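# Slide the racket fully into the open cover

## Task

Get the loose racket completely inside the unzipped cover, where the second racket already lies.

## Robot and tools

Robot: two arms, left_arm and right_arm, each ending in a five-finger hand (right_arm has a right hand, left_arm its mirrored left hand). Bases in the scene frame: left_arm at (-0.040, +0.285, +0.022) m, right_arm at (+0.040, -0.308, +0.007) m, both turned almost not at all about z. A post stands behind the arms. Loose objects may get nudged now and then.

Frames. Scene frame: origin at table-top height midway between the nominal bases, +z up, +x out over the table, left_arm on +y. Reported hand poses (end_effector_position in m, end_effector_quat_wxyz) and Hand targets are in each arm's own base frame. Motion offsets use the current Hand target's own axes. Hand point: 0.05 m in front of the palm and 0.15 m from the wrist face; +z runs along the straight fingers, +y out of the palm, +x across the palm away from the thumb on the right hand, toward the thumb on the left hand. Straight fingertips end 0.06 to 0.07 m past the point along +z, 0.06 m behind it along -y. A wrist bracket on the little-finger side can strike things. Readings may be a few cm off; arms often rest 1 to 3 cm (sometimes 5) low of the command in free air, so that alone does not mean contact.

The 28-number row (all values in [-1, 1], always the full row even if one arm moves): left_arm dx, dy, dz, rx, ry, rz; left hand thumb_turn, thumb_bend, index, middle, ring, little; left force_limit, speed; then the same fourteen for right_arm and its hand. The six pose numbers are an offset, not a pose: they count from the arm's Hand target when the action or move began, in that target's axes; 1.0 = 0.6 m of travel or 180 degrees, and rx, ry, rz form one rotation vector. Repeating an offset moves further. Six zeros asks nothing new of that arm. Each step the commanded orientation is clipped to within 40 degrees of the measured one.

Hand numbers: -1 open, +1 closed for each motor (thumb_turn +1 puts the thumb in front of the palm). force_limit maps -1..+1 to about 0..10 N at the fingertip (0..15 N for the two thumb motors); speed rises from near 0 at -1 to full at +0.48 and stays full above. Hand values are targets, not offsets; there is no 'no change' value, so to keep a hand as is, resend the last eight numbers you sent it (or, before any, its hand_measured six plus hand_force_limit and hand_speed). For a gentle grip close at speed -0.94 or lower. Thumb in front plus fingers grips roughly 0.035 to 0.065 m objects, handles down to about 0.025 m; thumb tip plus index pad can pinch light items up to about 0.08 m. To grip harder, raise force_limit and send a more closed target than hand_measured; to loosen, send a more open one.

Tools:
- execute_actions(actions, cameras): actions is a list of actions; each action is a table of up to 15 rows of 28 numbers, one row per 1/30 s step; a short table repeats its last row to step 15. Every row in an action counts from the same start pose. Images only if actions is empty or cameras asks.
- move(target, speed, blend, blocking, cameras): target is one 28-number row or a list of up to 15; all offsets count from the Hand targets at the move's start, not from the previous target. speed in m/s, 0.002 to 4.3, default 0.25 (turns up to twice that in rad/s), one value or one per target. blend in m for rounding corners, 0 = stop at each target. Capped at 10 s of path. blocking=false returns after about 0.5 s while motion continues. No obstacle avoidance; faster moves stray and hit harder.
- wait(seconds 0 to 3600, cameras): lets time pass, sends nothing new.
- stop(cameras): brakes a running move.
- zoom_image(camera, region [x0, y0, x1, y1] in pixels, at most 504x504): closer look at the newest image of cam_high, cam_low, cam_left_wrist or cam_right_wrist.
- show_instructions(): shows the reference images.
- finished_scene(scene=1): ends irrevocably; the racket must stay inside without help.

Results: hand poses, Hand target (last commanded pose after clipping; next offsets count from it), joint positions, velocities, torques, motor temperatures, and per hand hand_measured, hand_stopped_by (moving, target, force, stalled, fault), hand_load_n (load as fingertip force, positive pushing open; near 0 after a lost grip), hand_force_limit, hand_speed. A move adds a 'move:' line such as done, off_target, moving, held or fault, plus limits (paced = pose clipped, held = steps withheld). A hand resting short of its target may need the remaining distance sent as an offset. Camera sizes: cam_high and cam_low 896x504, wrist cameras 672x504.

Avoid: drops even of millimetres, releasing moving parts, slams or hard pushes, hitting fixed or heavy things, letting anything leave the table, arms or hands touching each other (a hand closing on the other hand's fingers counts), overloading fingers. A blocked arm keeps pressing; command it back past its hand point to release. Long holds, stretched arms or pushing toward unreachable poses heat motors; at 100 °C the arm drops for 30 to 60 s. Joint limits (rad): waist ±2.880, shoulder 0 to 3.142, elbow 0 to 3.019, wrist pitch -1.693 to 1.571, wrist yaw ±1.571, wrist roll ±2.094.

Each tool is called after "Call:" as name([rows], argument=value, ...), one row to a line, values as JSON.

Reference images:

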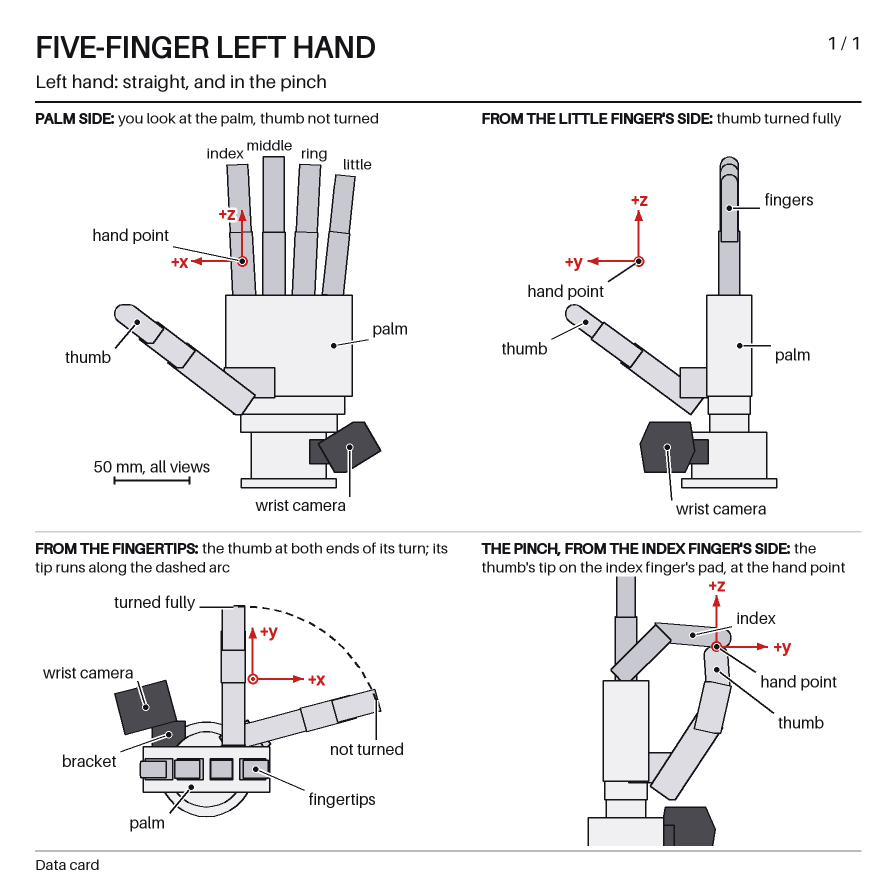

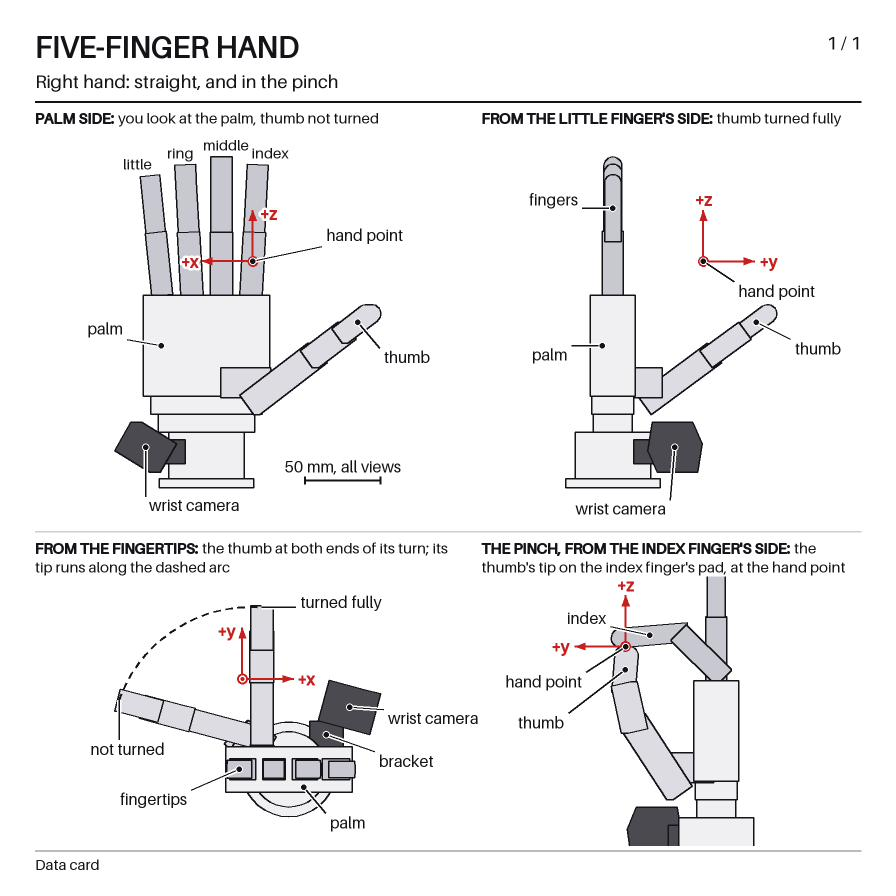

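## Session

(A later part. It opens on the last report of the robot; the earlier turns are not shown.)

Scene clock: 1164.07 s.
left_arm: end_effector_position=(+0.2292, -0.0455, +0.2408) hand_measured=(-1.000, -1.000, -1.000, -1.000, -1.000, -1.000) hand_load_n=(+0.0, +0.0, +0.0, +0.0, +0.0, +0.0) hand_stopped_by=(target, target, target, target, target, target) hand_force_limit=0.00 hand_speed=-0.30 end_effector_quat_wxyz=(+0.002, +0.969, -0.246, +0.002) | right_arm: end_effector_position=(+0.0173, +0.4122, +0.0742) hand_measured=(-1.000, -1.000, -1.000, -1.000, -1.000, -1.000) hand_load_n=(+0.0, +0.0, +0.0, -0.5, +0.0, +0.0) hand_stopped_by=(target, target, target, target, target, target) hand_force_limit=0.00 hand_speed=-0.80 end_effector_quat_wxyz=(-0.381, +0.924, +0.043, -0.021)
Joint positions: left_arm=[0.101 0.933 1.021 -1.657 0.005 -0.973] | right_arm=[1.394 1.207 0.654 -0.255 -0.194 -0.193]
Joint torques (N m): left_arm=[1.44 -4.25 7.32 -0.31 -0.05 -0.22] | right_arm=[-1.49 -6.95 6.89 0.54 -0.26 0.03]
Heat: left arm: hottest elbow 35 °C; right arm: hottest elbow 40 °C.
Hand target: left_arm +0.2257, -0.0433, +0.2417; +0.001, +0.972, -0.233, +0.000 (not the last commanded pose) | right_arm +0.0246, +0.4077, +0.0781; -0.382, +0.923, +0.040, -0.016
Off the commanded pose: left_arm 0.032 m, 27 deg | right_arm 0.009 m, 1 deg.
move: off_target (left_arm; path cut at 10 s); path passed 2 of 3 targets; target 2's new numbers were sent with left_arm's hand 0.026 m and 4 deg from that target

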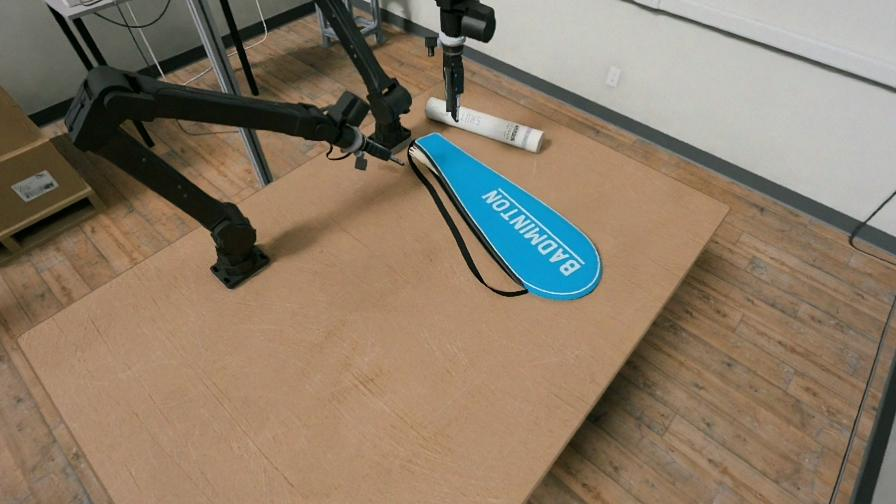

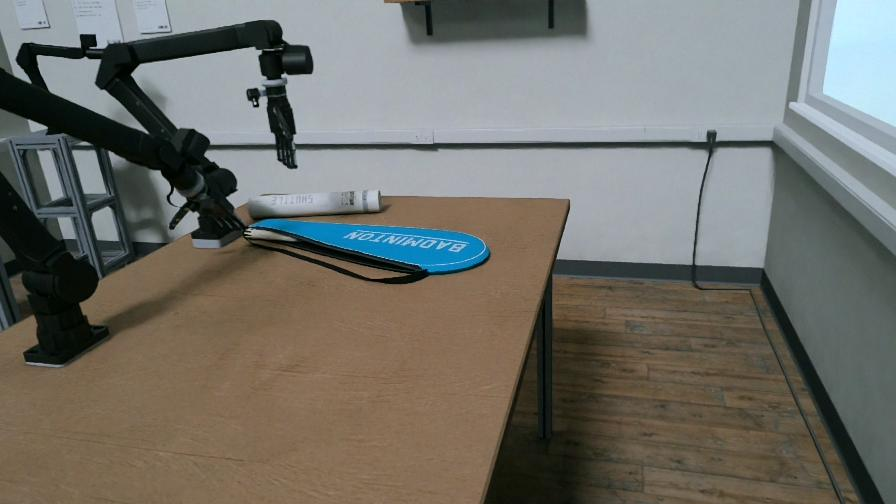

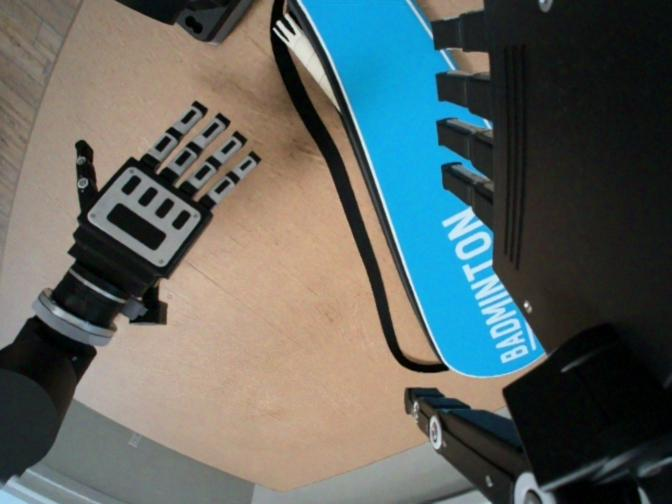

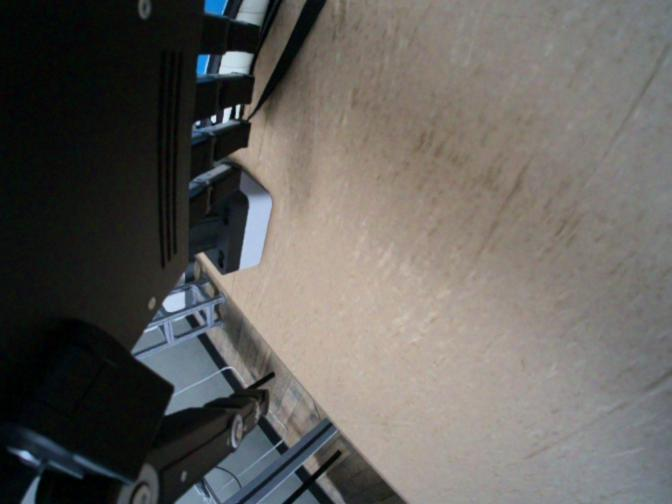

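Call:
move([
  [-0.0575,-0.1657,0.07,0,0,-0.15,-1,-1,-1,-1,-1,-1,0,-0.3,0,0,0,0,0,0,-1,-1,-1,-1,-1,-1,0,-0.8],
], speed=[0.25], cameras=["cam_high","cam_low","cam_left_wrist"])

Call:
zoom_image(camera="cam_high", region=[380, 60, 560, 240])

Scene clock: 1193.23 s.
left_arm: end_effector_position=(+0.2370, +0.0571, +0.2010) hand_measured=(-1.000, -1.000, -1.000, -1.000, -1.000, -1.000) hand_load_n=(+0.0, +0.0, +0.0, +0.0, +0.0, +0.0) hand_stopped_by=(target, target, target, target, target, target) hand_force_limit=0.00 hand_speed=-0.30 end_effector_quat_wxyz=(+0.004, +1.000, -0.011, -0.003) | right_arm: end_effector_position=(+0.0173, +0.4122, +0.0742) hand_measured=(-1.000, -1.000, -1.000, -1.000, -1.000, -1.000) hand_load_n=(+0.0, +0.0, +0.0, +0.0, +0.0, +0.0) hand_stopped_by=(target, target, target, target, target, target) hand_force_limit=0.00 hand_speed=-0.80 end_effector_quat_wxyz=(-0.381, +0.924, +0.043, -0.021)
Joint positions: left_arm=[0.522 0.957 0.93 -1.553 0.003 -1.027] | right_arm=[1.394 1.207 0.654 -0.255 -0.194 -0.193]
Joint torques (N m): left_arm=[1.61 -3.49 7.45 0.46 -0.01 -0.17] | right_arm=[-1.49 -7 6.87 0.54 -0.26 0.03]
Heat: left arm: hottest elbow 34 °C; right arm: hottest elbow 38 °C.
Hand target: left_arm +0.2400, +0.0608, +0.1995; +0.001, +1.000, +0.001, +0.000 | right_arm +0.0246, +0.4077, +0.0781; -0.382, +0.923, +0.040, -0.016
Off the commanded pose: left_arm 0.005 m, 1 deg | right_arm 0.009 m, 1 deg.
move: done

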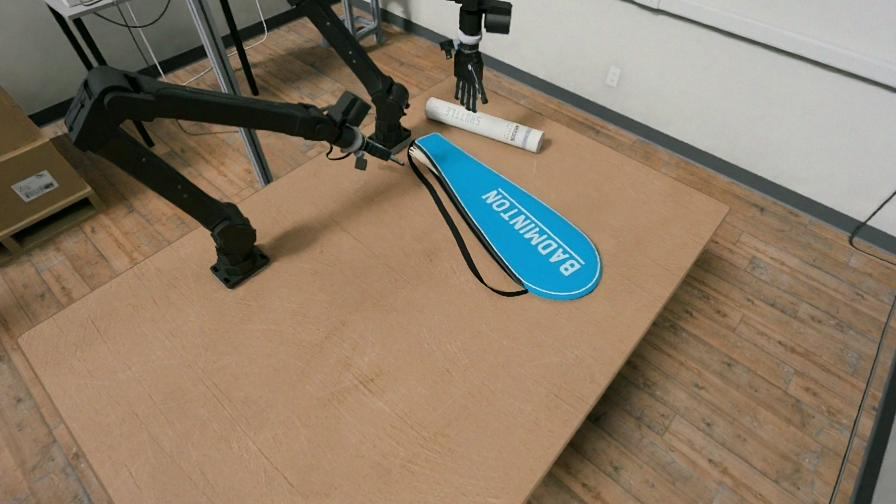

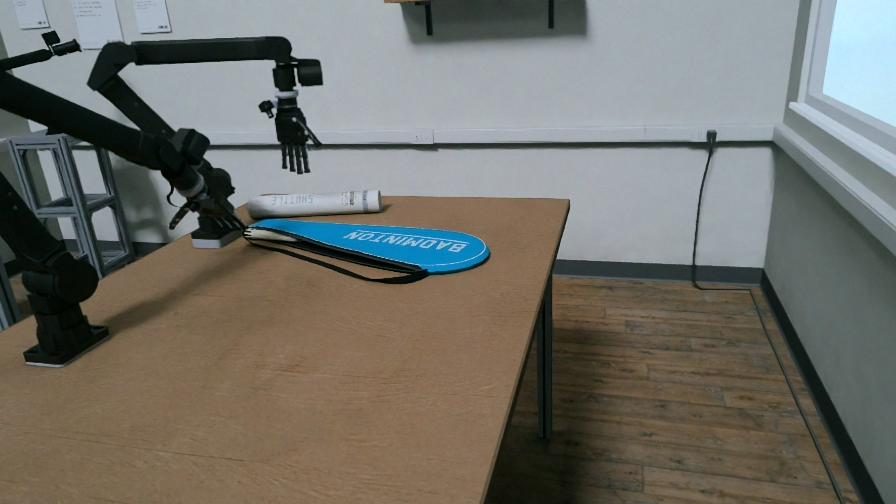

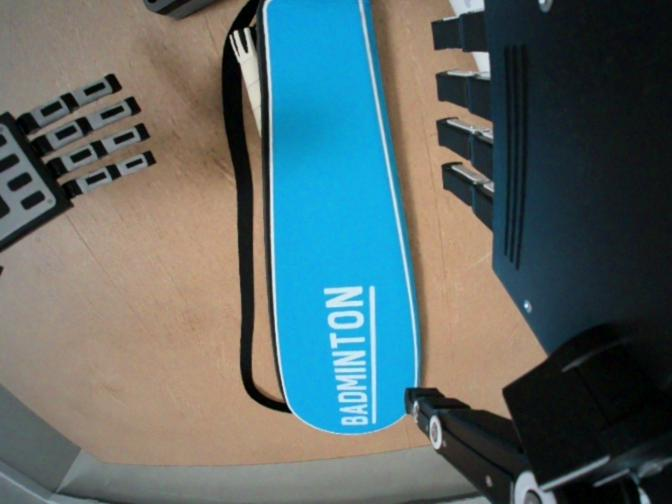

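Scaled by 2.800 from the camera's image (finer frame: 1280x720).

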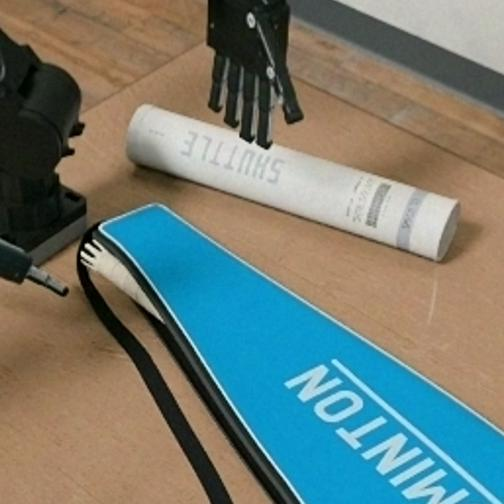

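Call:
move([
  [0.02,0,0.2433,0,0,0,-1,-1,-1,-1,-1,-1,0,-0.3,0,0,0,0,0,0,-1,-1,-1,-1,-1,-1,0,-0.8],
], speed=[0.15], cameras=["cam_high","cam_low","cam_left_wrist"])

Call:
zoom_image(camera="cam_high", region=[380, 60, 560, 240])

Scene clock: 1204.97 s.
left_arm: end_effector_position=(+0.2481, +0.0630, +0.0553) hand_measured=(-1.000, -1.000, -1.000, -1.000, -1.000, -1.000) hand_load_n=(+0.0, +0.0, -0.5, +0.0, +0.0, +0.0) hand_stopped_by=(target, target, target, target, target, target) hand_force_limit=0.00 hand_speed=-0.30 end_effector_quat_wxyz=(+0.003, +1.000, +0.001, -0.002) | right_arm: end_effector_position=(+0.0173, +0.4122, +0.0742) hand_measured=(-1.000, -1.000, -1.000, -1.000, -1.000, -1.000) hand_load_n=(+0.0, +0.0, +0.0, +0.0, +0.0, +0.0) hand_stopped_by=(target, target, target, target, target, target) hand_force_limit=0.00 hand_speed=-0.80 end_effector_quat_wxyz=(-0.381, +0.924, +0.043, -0.021)
Joint positions: left_arm=[0.52 1.106 0.626 -1.098 0.003 -1.052] | right_arm=[1.394 1.207 0.654 -0.255 -0.194 -0.193]
Joint torques (N m): left_arm=[-0.03 -4.48 6.63 0.47 0 -0.18] | right_arm=[-1.49 -7 6.87 0.53 -0.26 0.03]
Heat: left arm: hottest elbow 34 °C; right arm: hottest elbow 37 °C.
Hand target: left_arm +0.2521, +0.0605, +0.0535; +0.001, +1.000, +0.000, +0.000 | right_arm +0.0246, +0.4077, +0.0781; -0.382, +0.923, +0.040, -0.016
Off the commanded pose: left_arm 0.005 m, 0 deg | right_arm 0.009 m, 1 deg.
move: done

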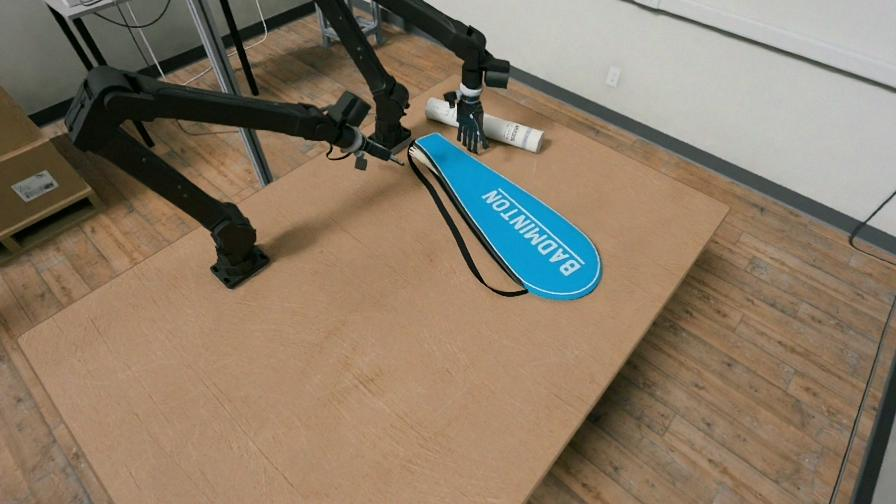

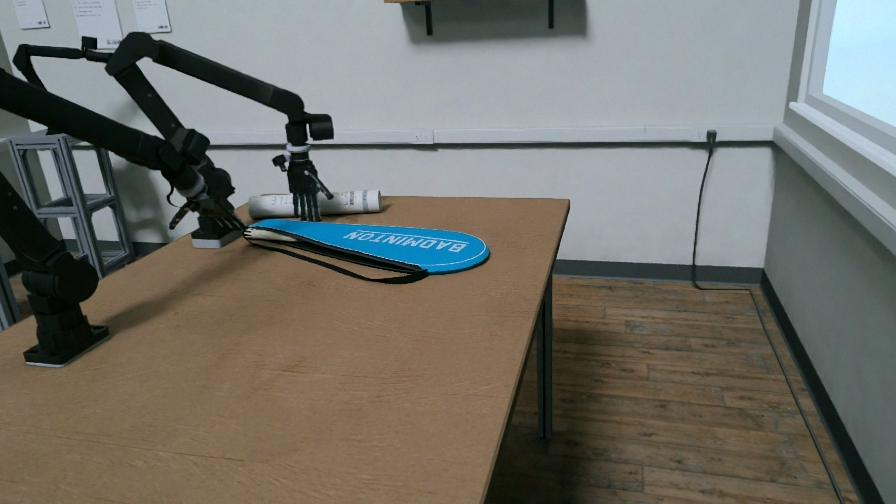

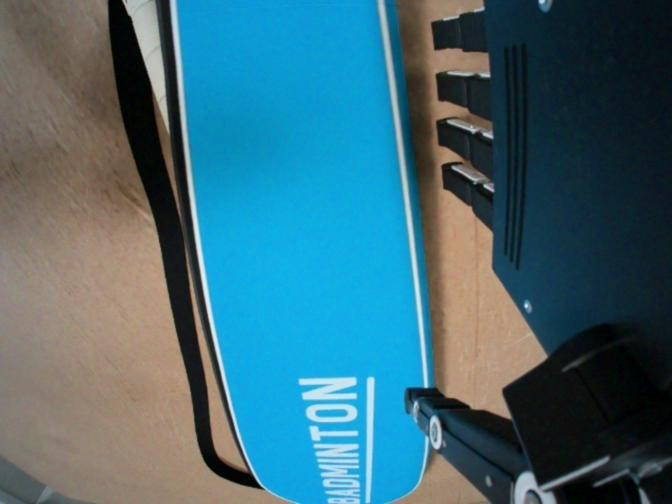

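Scaled by 2.800 from the camera's image (finer frame: 1280x720).

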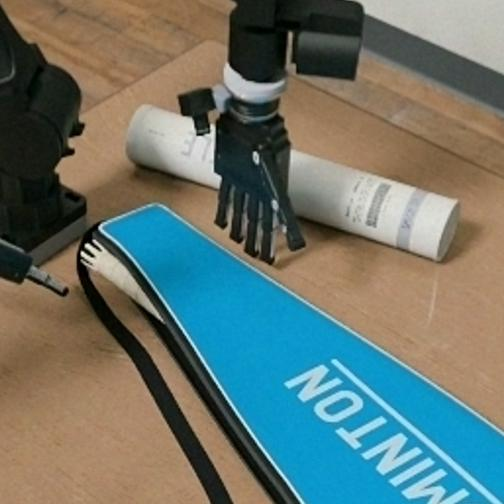

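Call:
move([
  [0,0,0,0,0,0,-1,-1,-1,-1,-1,-1,0,-0.3,-0.0217,0.1407,-0.2113,0,0,0,-1,-1,-1,-1,-1,-1,0,-0.8],
  [0,0.16,0.008,0,0,0,-1,-1,-1,-1,-1,-1,0,-0.3,-0.0217,0.1407,-0.2113,0,0,0,-1,-1,-1,-1,-1,-1,0,-0.8],
], speed=[0.15,0.05], cameras=["cam_high","cam_low","cam_left_wrist"])

Call:
zoom_image(camera="cam_high", region=[360, 80, 540, 260])

Scene clock: 1214.13 s.
left_arm: end_effector_position=(+0.2533, -0.0304, +0.0467) hand_measured=(-1.000, -1.000, -1.000, -1.000, -1.000, -1.000) hand_load_n=(+0.0, +0.0, +0.0, +0.0, +0.0, +0.0) hand_stopped_by=(target, target, target, target, target, target) hand_force_limit=0.00 hand_speed=-0.30 end_effector_quat_wxyz=(+0.001, +1.000, +0.003, -0.003) | right_arm: end_effector_position=(+0.0203, +0.2610, +0.1061) hand_measured=(-1.000, -1.000, -1.000, -1.000, -1.000, -1.000) hand_load_n=(+0.0, +0.0, +0.0, +0.0, +0.0, +0.0) hand_stopped_by=(target, target, target, target, target, target) hand_force_limit=0.00 hand_speed=-0.80 end_effector_quat_wxyz=(-0.380, +0.924, +0.043, -0.021)
Joint positions: left_arm=[0.135 1.034 0.556 -1.098 0.001 -1.443] | right_arm=[1.23 0.629 0.453 -0.664 -0.306 -0.317]
Joint torques (N m): left_arm=[-0.21 -4.78 6.6 -0.16 0.13 -0.15] | right_arm=[-1.49 -1.55 8.17 0.49 -0.34 0.03]
Heat: left arm: hottest elbow 34 °C; right arm: hottest elbow 37 °C.
Hand target: left_arm +0.2521, -0.0355, +0.0489; +0.001, +1.000, +0.000, +0.000 | right_arm +0.0245, +0.2578, +0.1082; -0.382, +0.923, +0.040, -0.016
Off the commanded pose: left_arm 0.006 m, 0 deg | right_arm 0.006 m, 1 deg.
move: done

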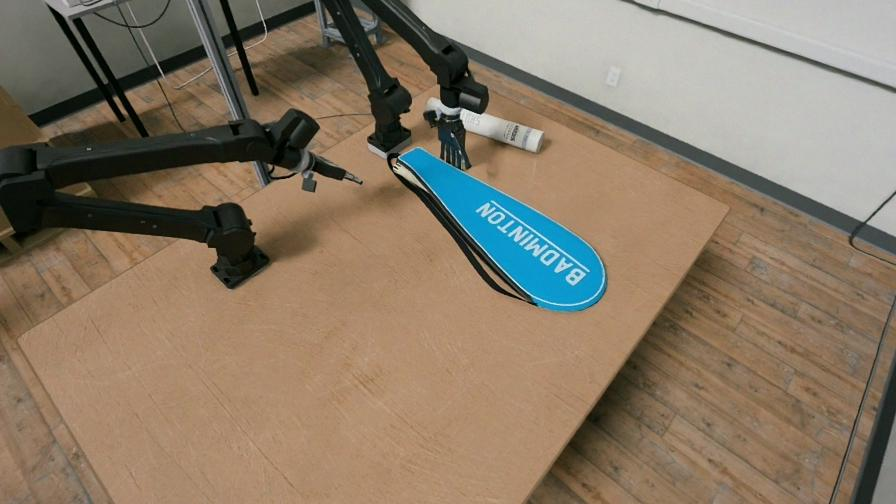

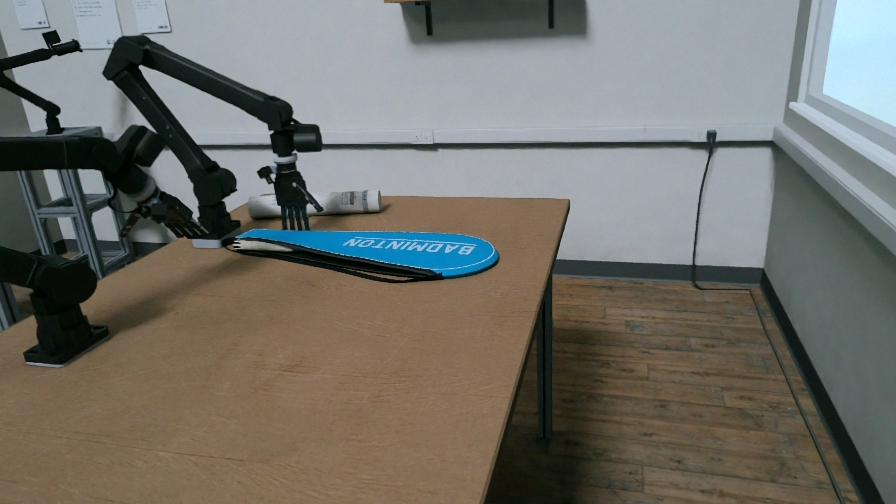

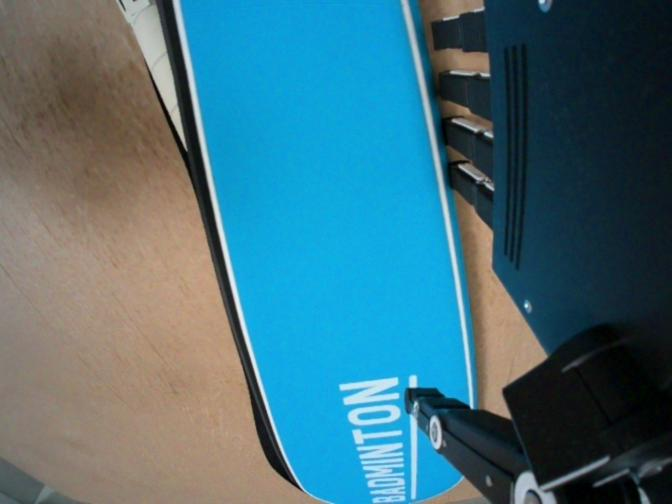

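Scaled by 2.800 from the camera's image (finer frame: 1280x720).

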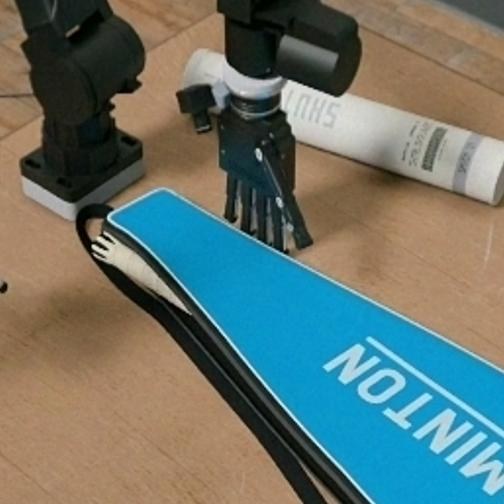

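Call:
move([
  [0,0,0,0,0,0,-1,-1,-1,-1,-1,-1,0,-0.3,-0.225,-0.1133,0.1563,0,0,0,-1,-1,0.5,0.5,0.5,-1,0,-0.3],
  [0,0,0,0,0,0,-1,-1,-1,-1,-1,-1,0,-0.3,-0.2133,-0.1662,0.2915,0,0,0,-1,-1,0.5,0.5,0.5,-1,0,-0.3],
], speed=[0.2,0.1], cameras=["cam_high","cam_low","cam_right_wrist"])

Call:
zoom_image(camera="cam_high", region=[330, 100, 450, 220])

Call:
zoom_image(camera="cam_low", region=[160, 190, 320, 290])

Scene clock: 1227.23 s.
left_arm: end_effector_position=(+0.2534, -0.0304, +0.0467) hand_measured=(-1.000, -1.000, -1.000, -1.000, -1.000, -1.000) hand_load_n=(+0.0, +0.0, +0.0, +0.0, +0.0, +0.0) hand_stopped_by=(target, target, target, target, target, target) hand_force_limit=0.00 hand_speed=-0.30 end_effector_quat_wxyz=(+0.001, +1.000, +0.004, -0.003) | right_arm: end_effector_position=(-0.1194, +0.4047, +0.0302) hand_measured=(-1.000, -1.000, +0.500, +0.500, +0.500, -1.000) hand_load_n=(+0.0, +0.0, +0.0, +0.0, +0.0, +0.0) hand_stopped_by=(target, target, target, target, target, target) hand_force_limit=0.00 hand_speed=-0.30 end_effector_quat_wxyz=(-0.348, +0.936, +0.046, -0.013)
Joint positions: left_arm=[0.135 1.034 0.556 -1.098 0.001 -1.443] | right_arm=[1.819 1.317 0.635 -0.184 0.105 0.111]
Joint torques (N m): left_arm=[-0.21 -4.78 6.58 -0.16 0.13 -0.14] | right_arm=[-1.44 -5.66 10.85 1.8 -0.06 0.03]
Heat: left arm: hottest elbow 34 °C; right arm: hottest elbow 37 °C.
Hand target: left_arm +0.2521, -0.0355, +0.0489; +0.001, +1.000, +0.000, +0.000 | right_arm -0.1197, +0.4401, +0.0547; -0.382, +0.923, +0.040, -0.016
Off the commanded pose: left_arm 0.006 m, 0 deg | right_arm 0.043 m, 4 deg.
move: off_target (right_arm)

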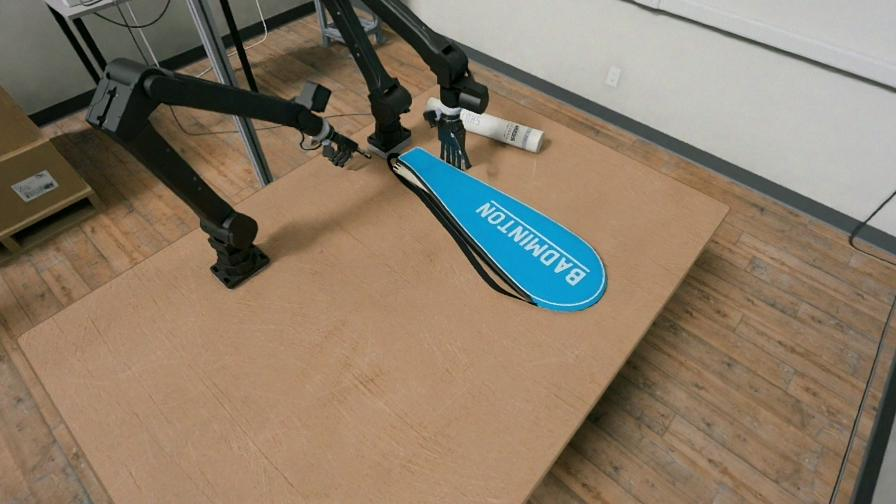

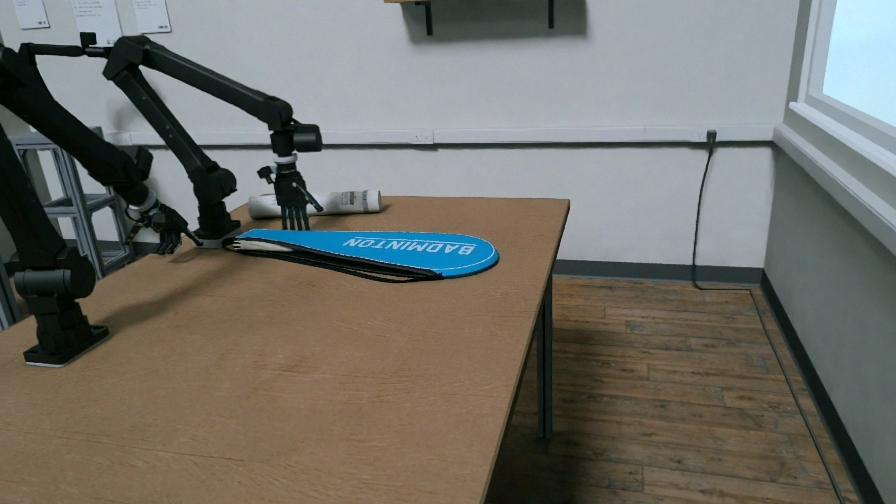

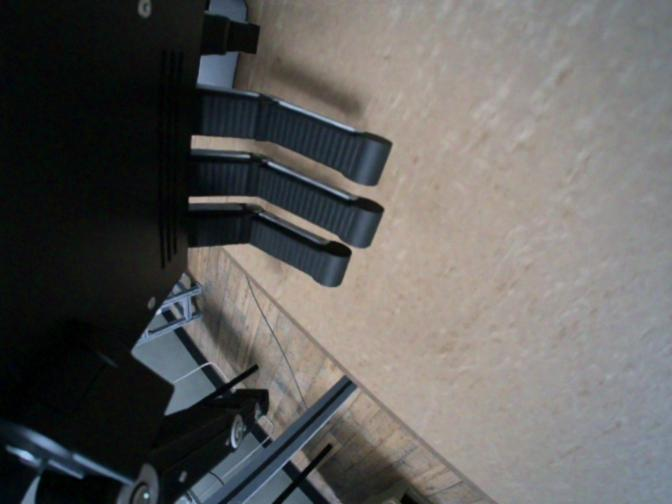

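Scaled by 4.200 from the camera's image (finer frame: 1280x720).

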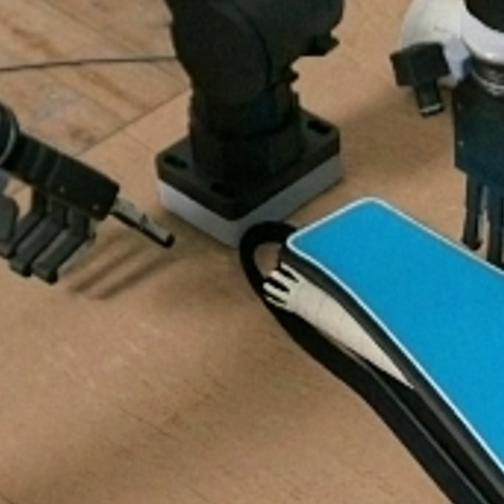

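Scaled by 3.150 from the camera's image (finer frame: 1280x720).

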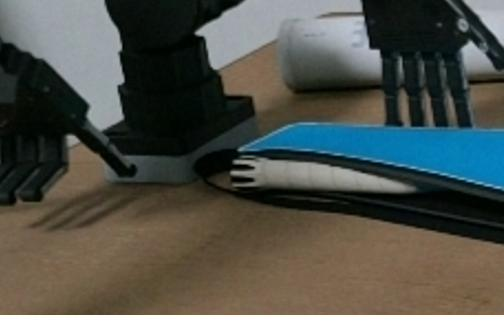

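Call:
move([
  [0,0,0,0,0,0,-1,-1,-1,-1,-1,-1,0,-0.3,0.0664,0.0088,0.0005,0,0,0,-1,-1,0.5,0.5,0.5,-1,0,-0.3],
  [0,0,0,0,0,0,-1,-1,-1,-1,-1,-1,0,-0.3,0.0684,-0.0053,0.0193,0,0,0,-1,-1,0.5,0.5,0.5,-1,0,-0.3],
], speed=[0.06,0.06], cameras=["cam_high","cam_low","cam_right_wrist"])

Call:
zoom_image(camera="cam_high", region=[330, 100, 450, 220])

Call:
zoom_image(camera="cam_low", region=[160, 190, 320, 290])

Scene clock: 1237.87 s.
left_arm: end_effector_position=(+0.2534, -0.0304, +0.0467) hand_measured=(-1.000, -1.000, -1.000, -1.000, -1.000, -1.000) hand_load_n=(+0.0, +0.0, +0.0, +0.0, +0.0, +0.0) hand_stopped_by=(target, target, target, target, target, target) hand_force_limit=0.00 hand_speed=-0.30 end_effector_quat_wxyz=(+0.001, +1.000, +0.004, -0.003) | right_arm: end_effector_position=(-0.0813, +0.4191, +0.0242) hand_measured=(-1.000, -1.000, +0.500, +0.500, +0.500, -1.000) hand_load_n=(+0.0, +0.0, +0.0, +0.0, +0.0, +0.0) hand_stopped_by=(target, target, target, target, target, target) hand_force_limit=0.00 hand_speed=-0.30 end_effector_quat_wxyz=(-0.346, +0.937, +0.042, -0.016)
Joint positions: left_arm=[0.135 1.034 0.556 -1.098 0.001 -1.443] | right_arm=[1.698 1.351 0.646 -0.159 0.023 0.029]
Joint torques (N m): left_arm=[-0.15 -4.78 6.6 -0.16 0.13 -0.14] | right_arm=[-1.38 -6.24 10.66 1.87 -0.11 0.03]
Heat: left arm: hottest elbow 34 °C; right arm: hottest elbow 39 °C.
Hand target: left_arm +0.2521, -0.0355, +0.0489; +0.001, +1.000, +0.000, +0.000 | right_arm -0.0797, +0.4541, +0.0488; -0.382, +0.923, +0.040, -0.016
Off the commanded pose: left_arm 0.006 m, 0 deg | right_arm 0.043 m, 4 deg.
move: off_target (right_arm)

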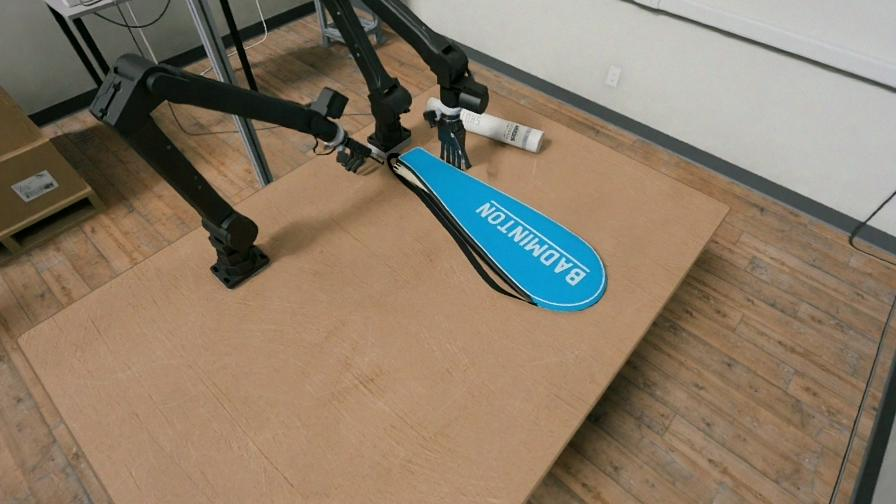

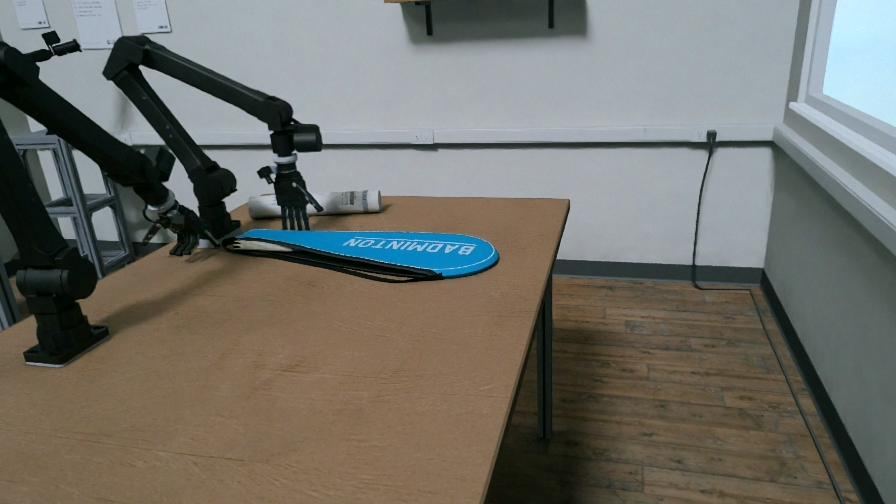

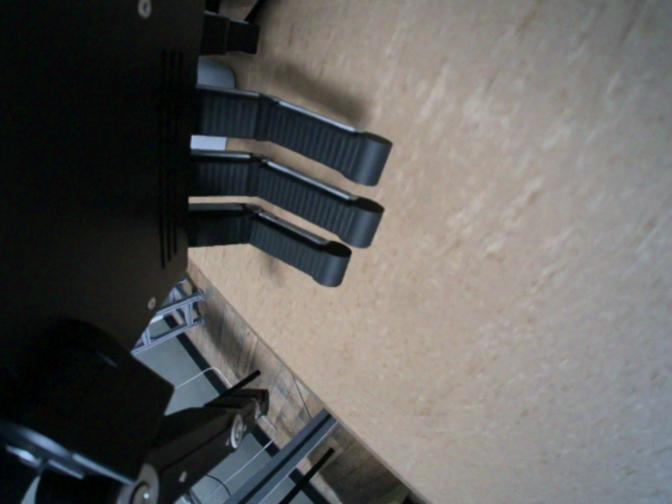

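Scaled by 4.200 from the camera's image (finer frame: 1280x720).

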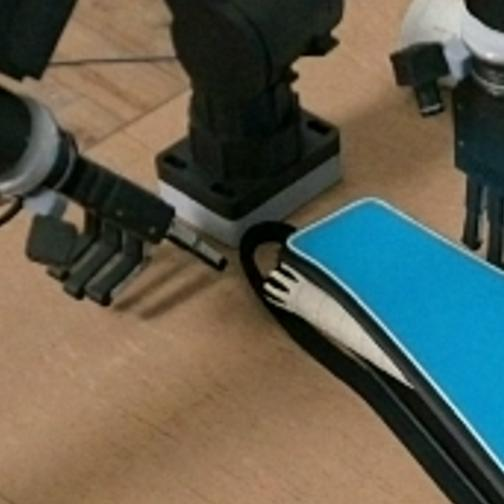

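Scaled by 3.150 from the camera's image (finer frame: 1280x720).

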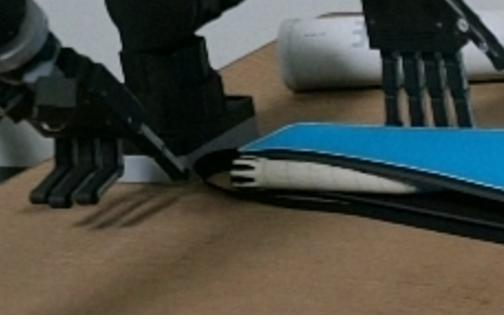

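Call:
move([
  [0,0,0,0,0,0,-1,-1,-1,-1,-1,-1,0,-0.3,0.0365,0.0023,-0.0023,0,0,0,-1,-1,0.5,0.5,0.5,-1,0,-0.3],
  [0,0,0,0,0,0,-1,-1,-1,-1,-1,-1,0,-0.3,0.0384,-0.0095,0.0165,0,0,0,-1,-1,0.5,0.5,0.5,-1,0,-0.3],
  [0,0,0,0,0,0,-1,-1,-1,-1,-1,-1,0,-0.3,0.1047,-0.0053,0.0123,0,0,0,-1,-1,0.5,0.5,0.5,-1,0,-0.3],
], speed=[0.06,0.06,0.04], cameras=["cam_high","cam_low","cam_right_wrist","cam_left_wrist"])

Call:
zoom_image(camera="cam_high", region=[330, 100, 450, 220])

Call:
zoom_image(camera="cam_low", region=[160, 190, 320, 290])

Scene clock: 1247.77 s.
left_arm: end_effector_position=(+0.2533, -0.0307, +0.0467) hand_measured=(-1.000, -1.000, -1.000, -1.000, -1.000, -1.000) hand_load_n=(+0.0, +0.0, +0.0, +0.0, +0.0, +0.0) hand_stopped_by=(target, target, target, target, target, target) hand_force_limit=0.00 hand_speed=-0.30 end_effector_quat_wxyz=(+0.001, +1.000, +0.003, -0.003) | right_arm: end_effector_position=(-0.0348, +0.4323, +0.0228) hand_measured=(-1.000, -1.000, +0.500, +0.500, +0.500, -1.000) hand_load_n=(+0.0, +0.0, +0.0, +0.0, +0.0, -0.5) hand_stopped_by=(target, target, target, target, target, target) hand_force_limit=0.00 hand_speed=-0.30 end_effector_quat_wxyz=(-0.348, +0.936, +0.048, -0.029)
Joint positions: left_arm=[0.134 1.034 0.556 -1.098 0.001 -1.443] | right_arm=[1.548 1.385 0.669 -0.147 -0.103 -0.087]
Joint torques (N m): left_arm=[-0.15 -4.66 6.6 -0.16 0.13 -0.14] | right_arm=[-2.43 -6.48 10.71 1.61 0.14 -0.03]
Heat: left arm: hottest elbow 34 °C; right arm: hottest elbow 40 °C.
Hand target: left_arm +0.2521, -0.0355, +0.0489; +0.001, +1.000, +0.001, +0.000 | right_arm -0.0177, +0.4669, +0.0458; -0.382, +0.923, +0.040, -0.016
Off the commanded pose: left_arm 0.005 m, 0 deg | right_arm 0.045 m, 4 deg.
move: off_target (right_arm)

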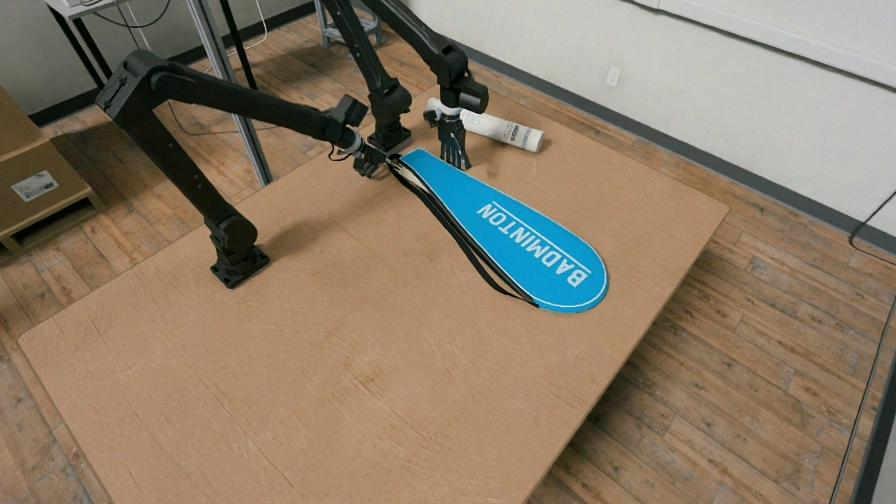

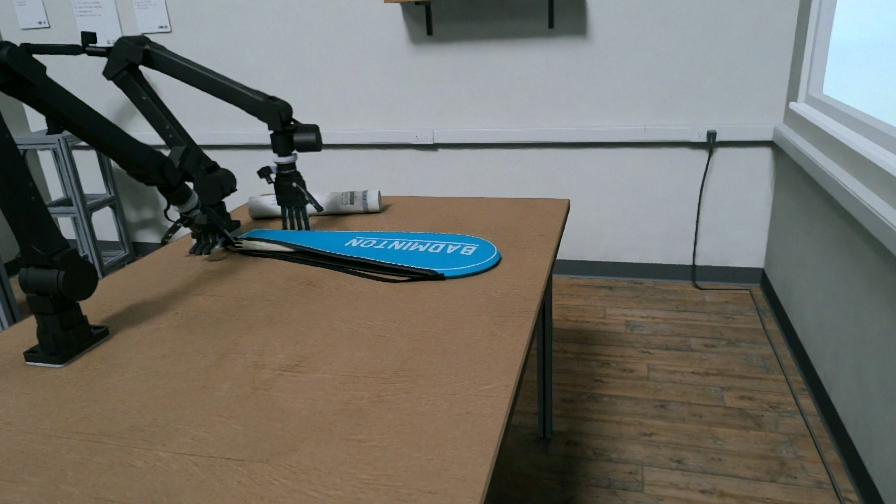

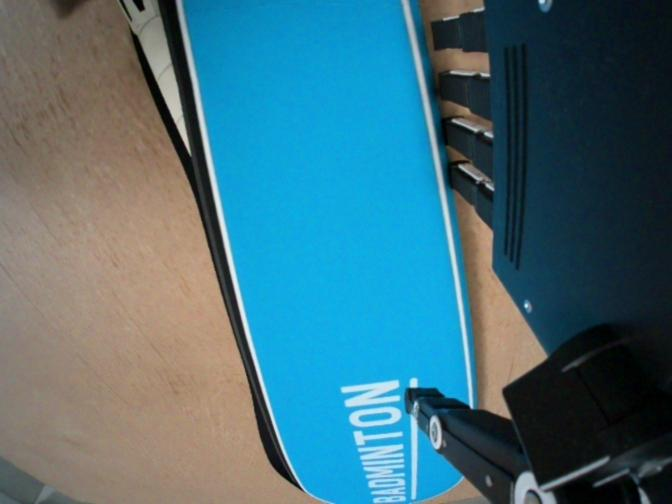

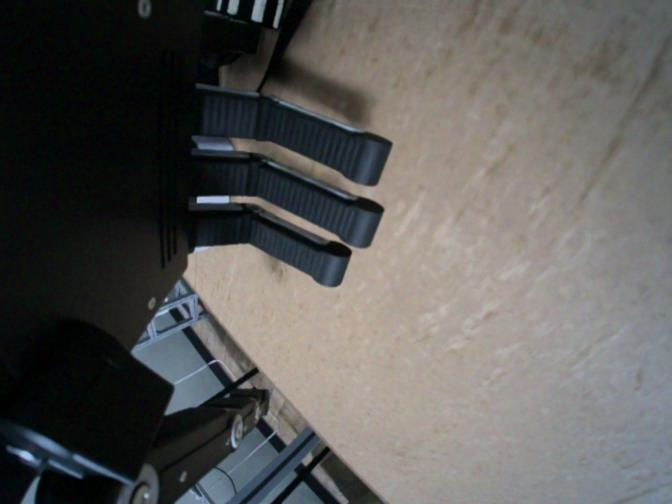

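Scaled by 4.200 from the camera's image (finer frame: 1280x720).

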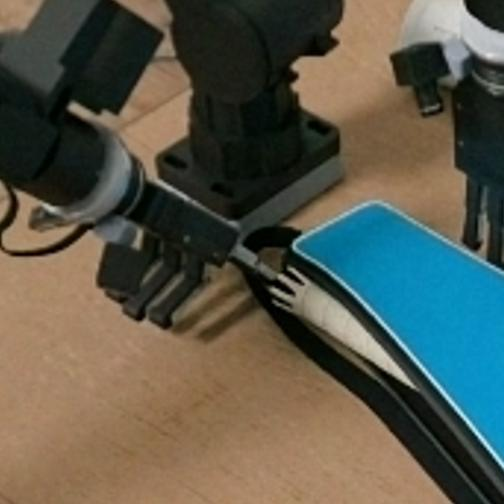

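Scaled by 3.150 from the camera's image (finer frame: 1280x720).

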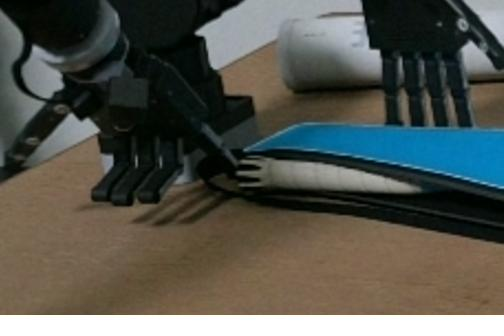

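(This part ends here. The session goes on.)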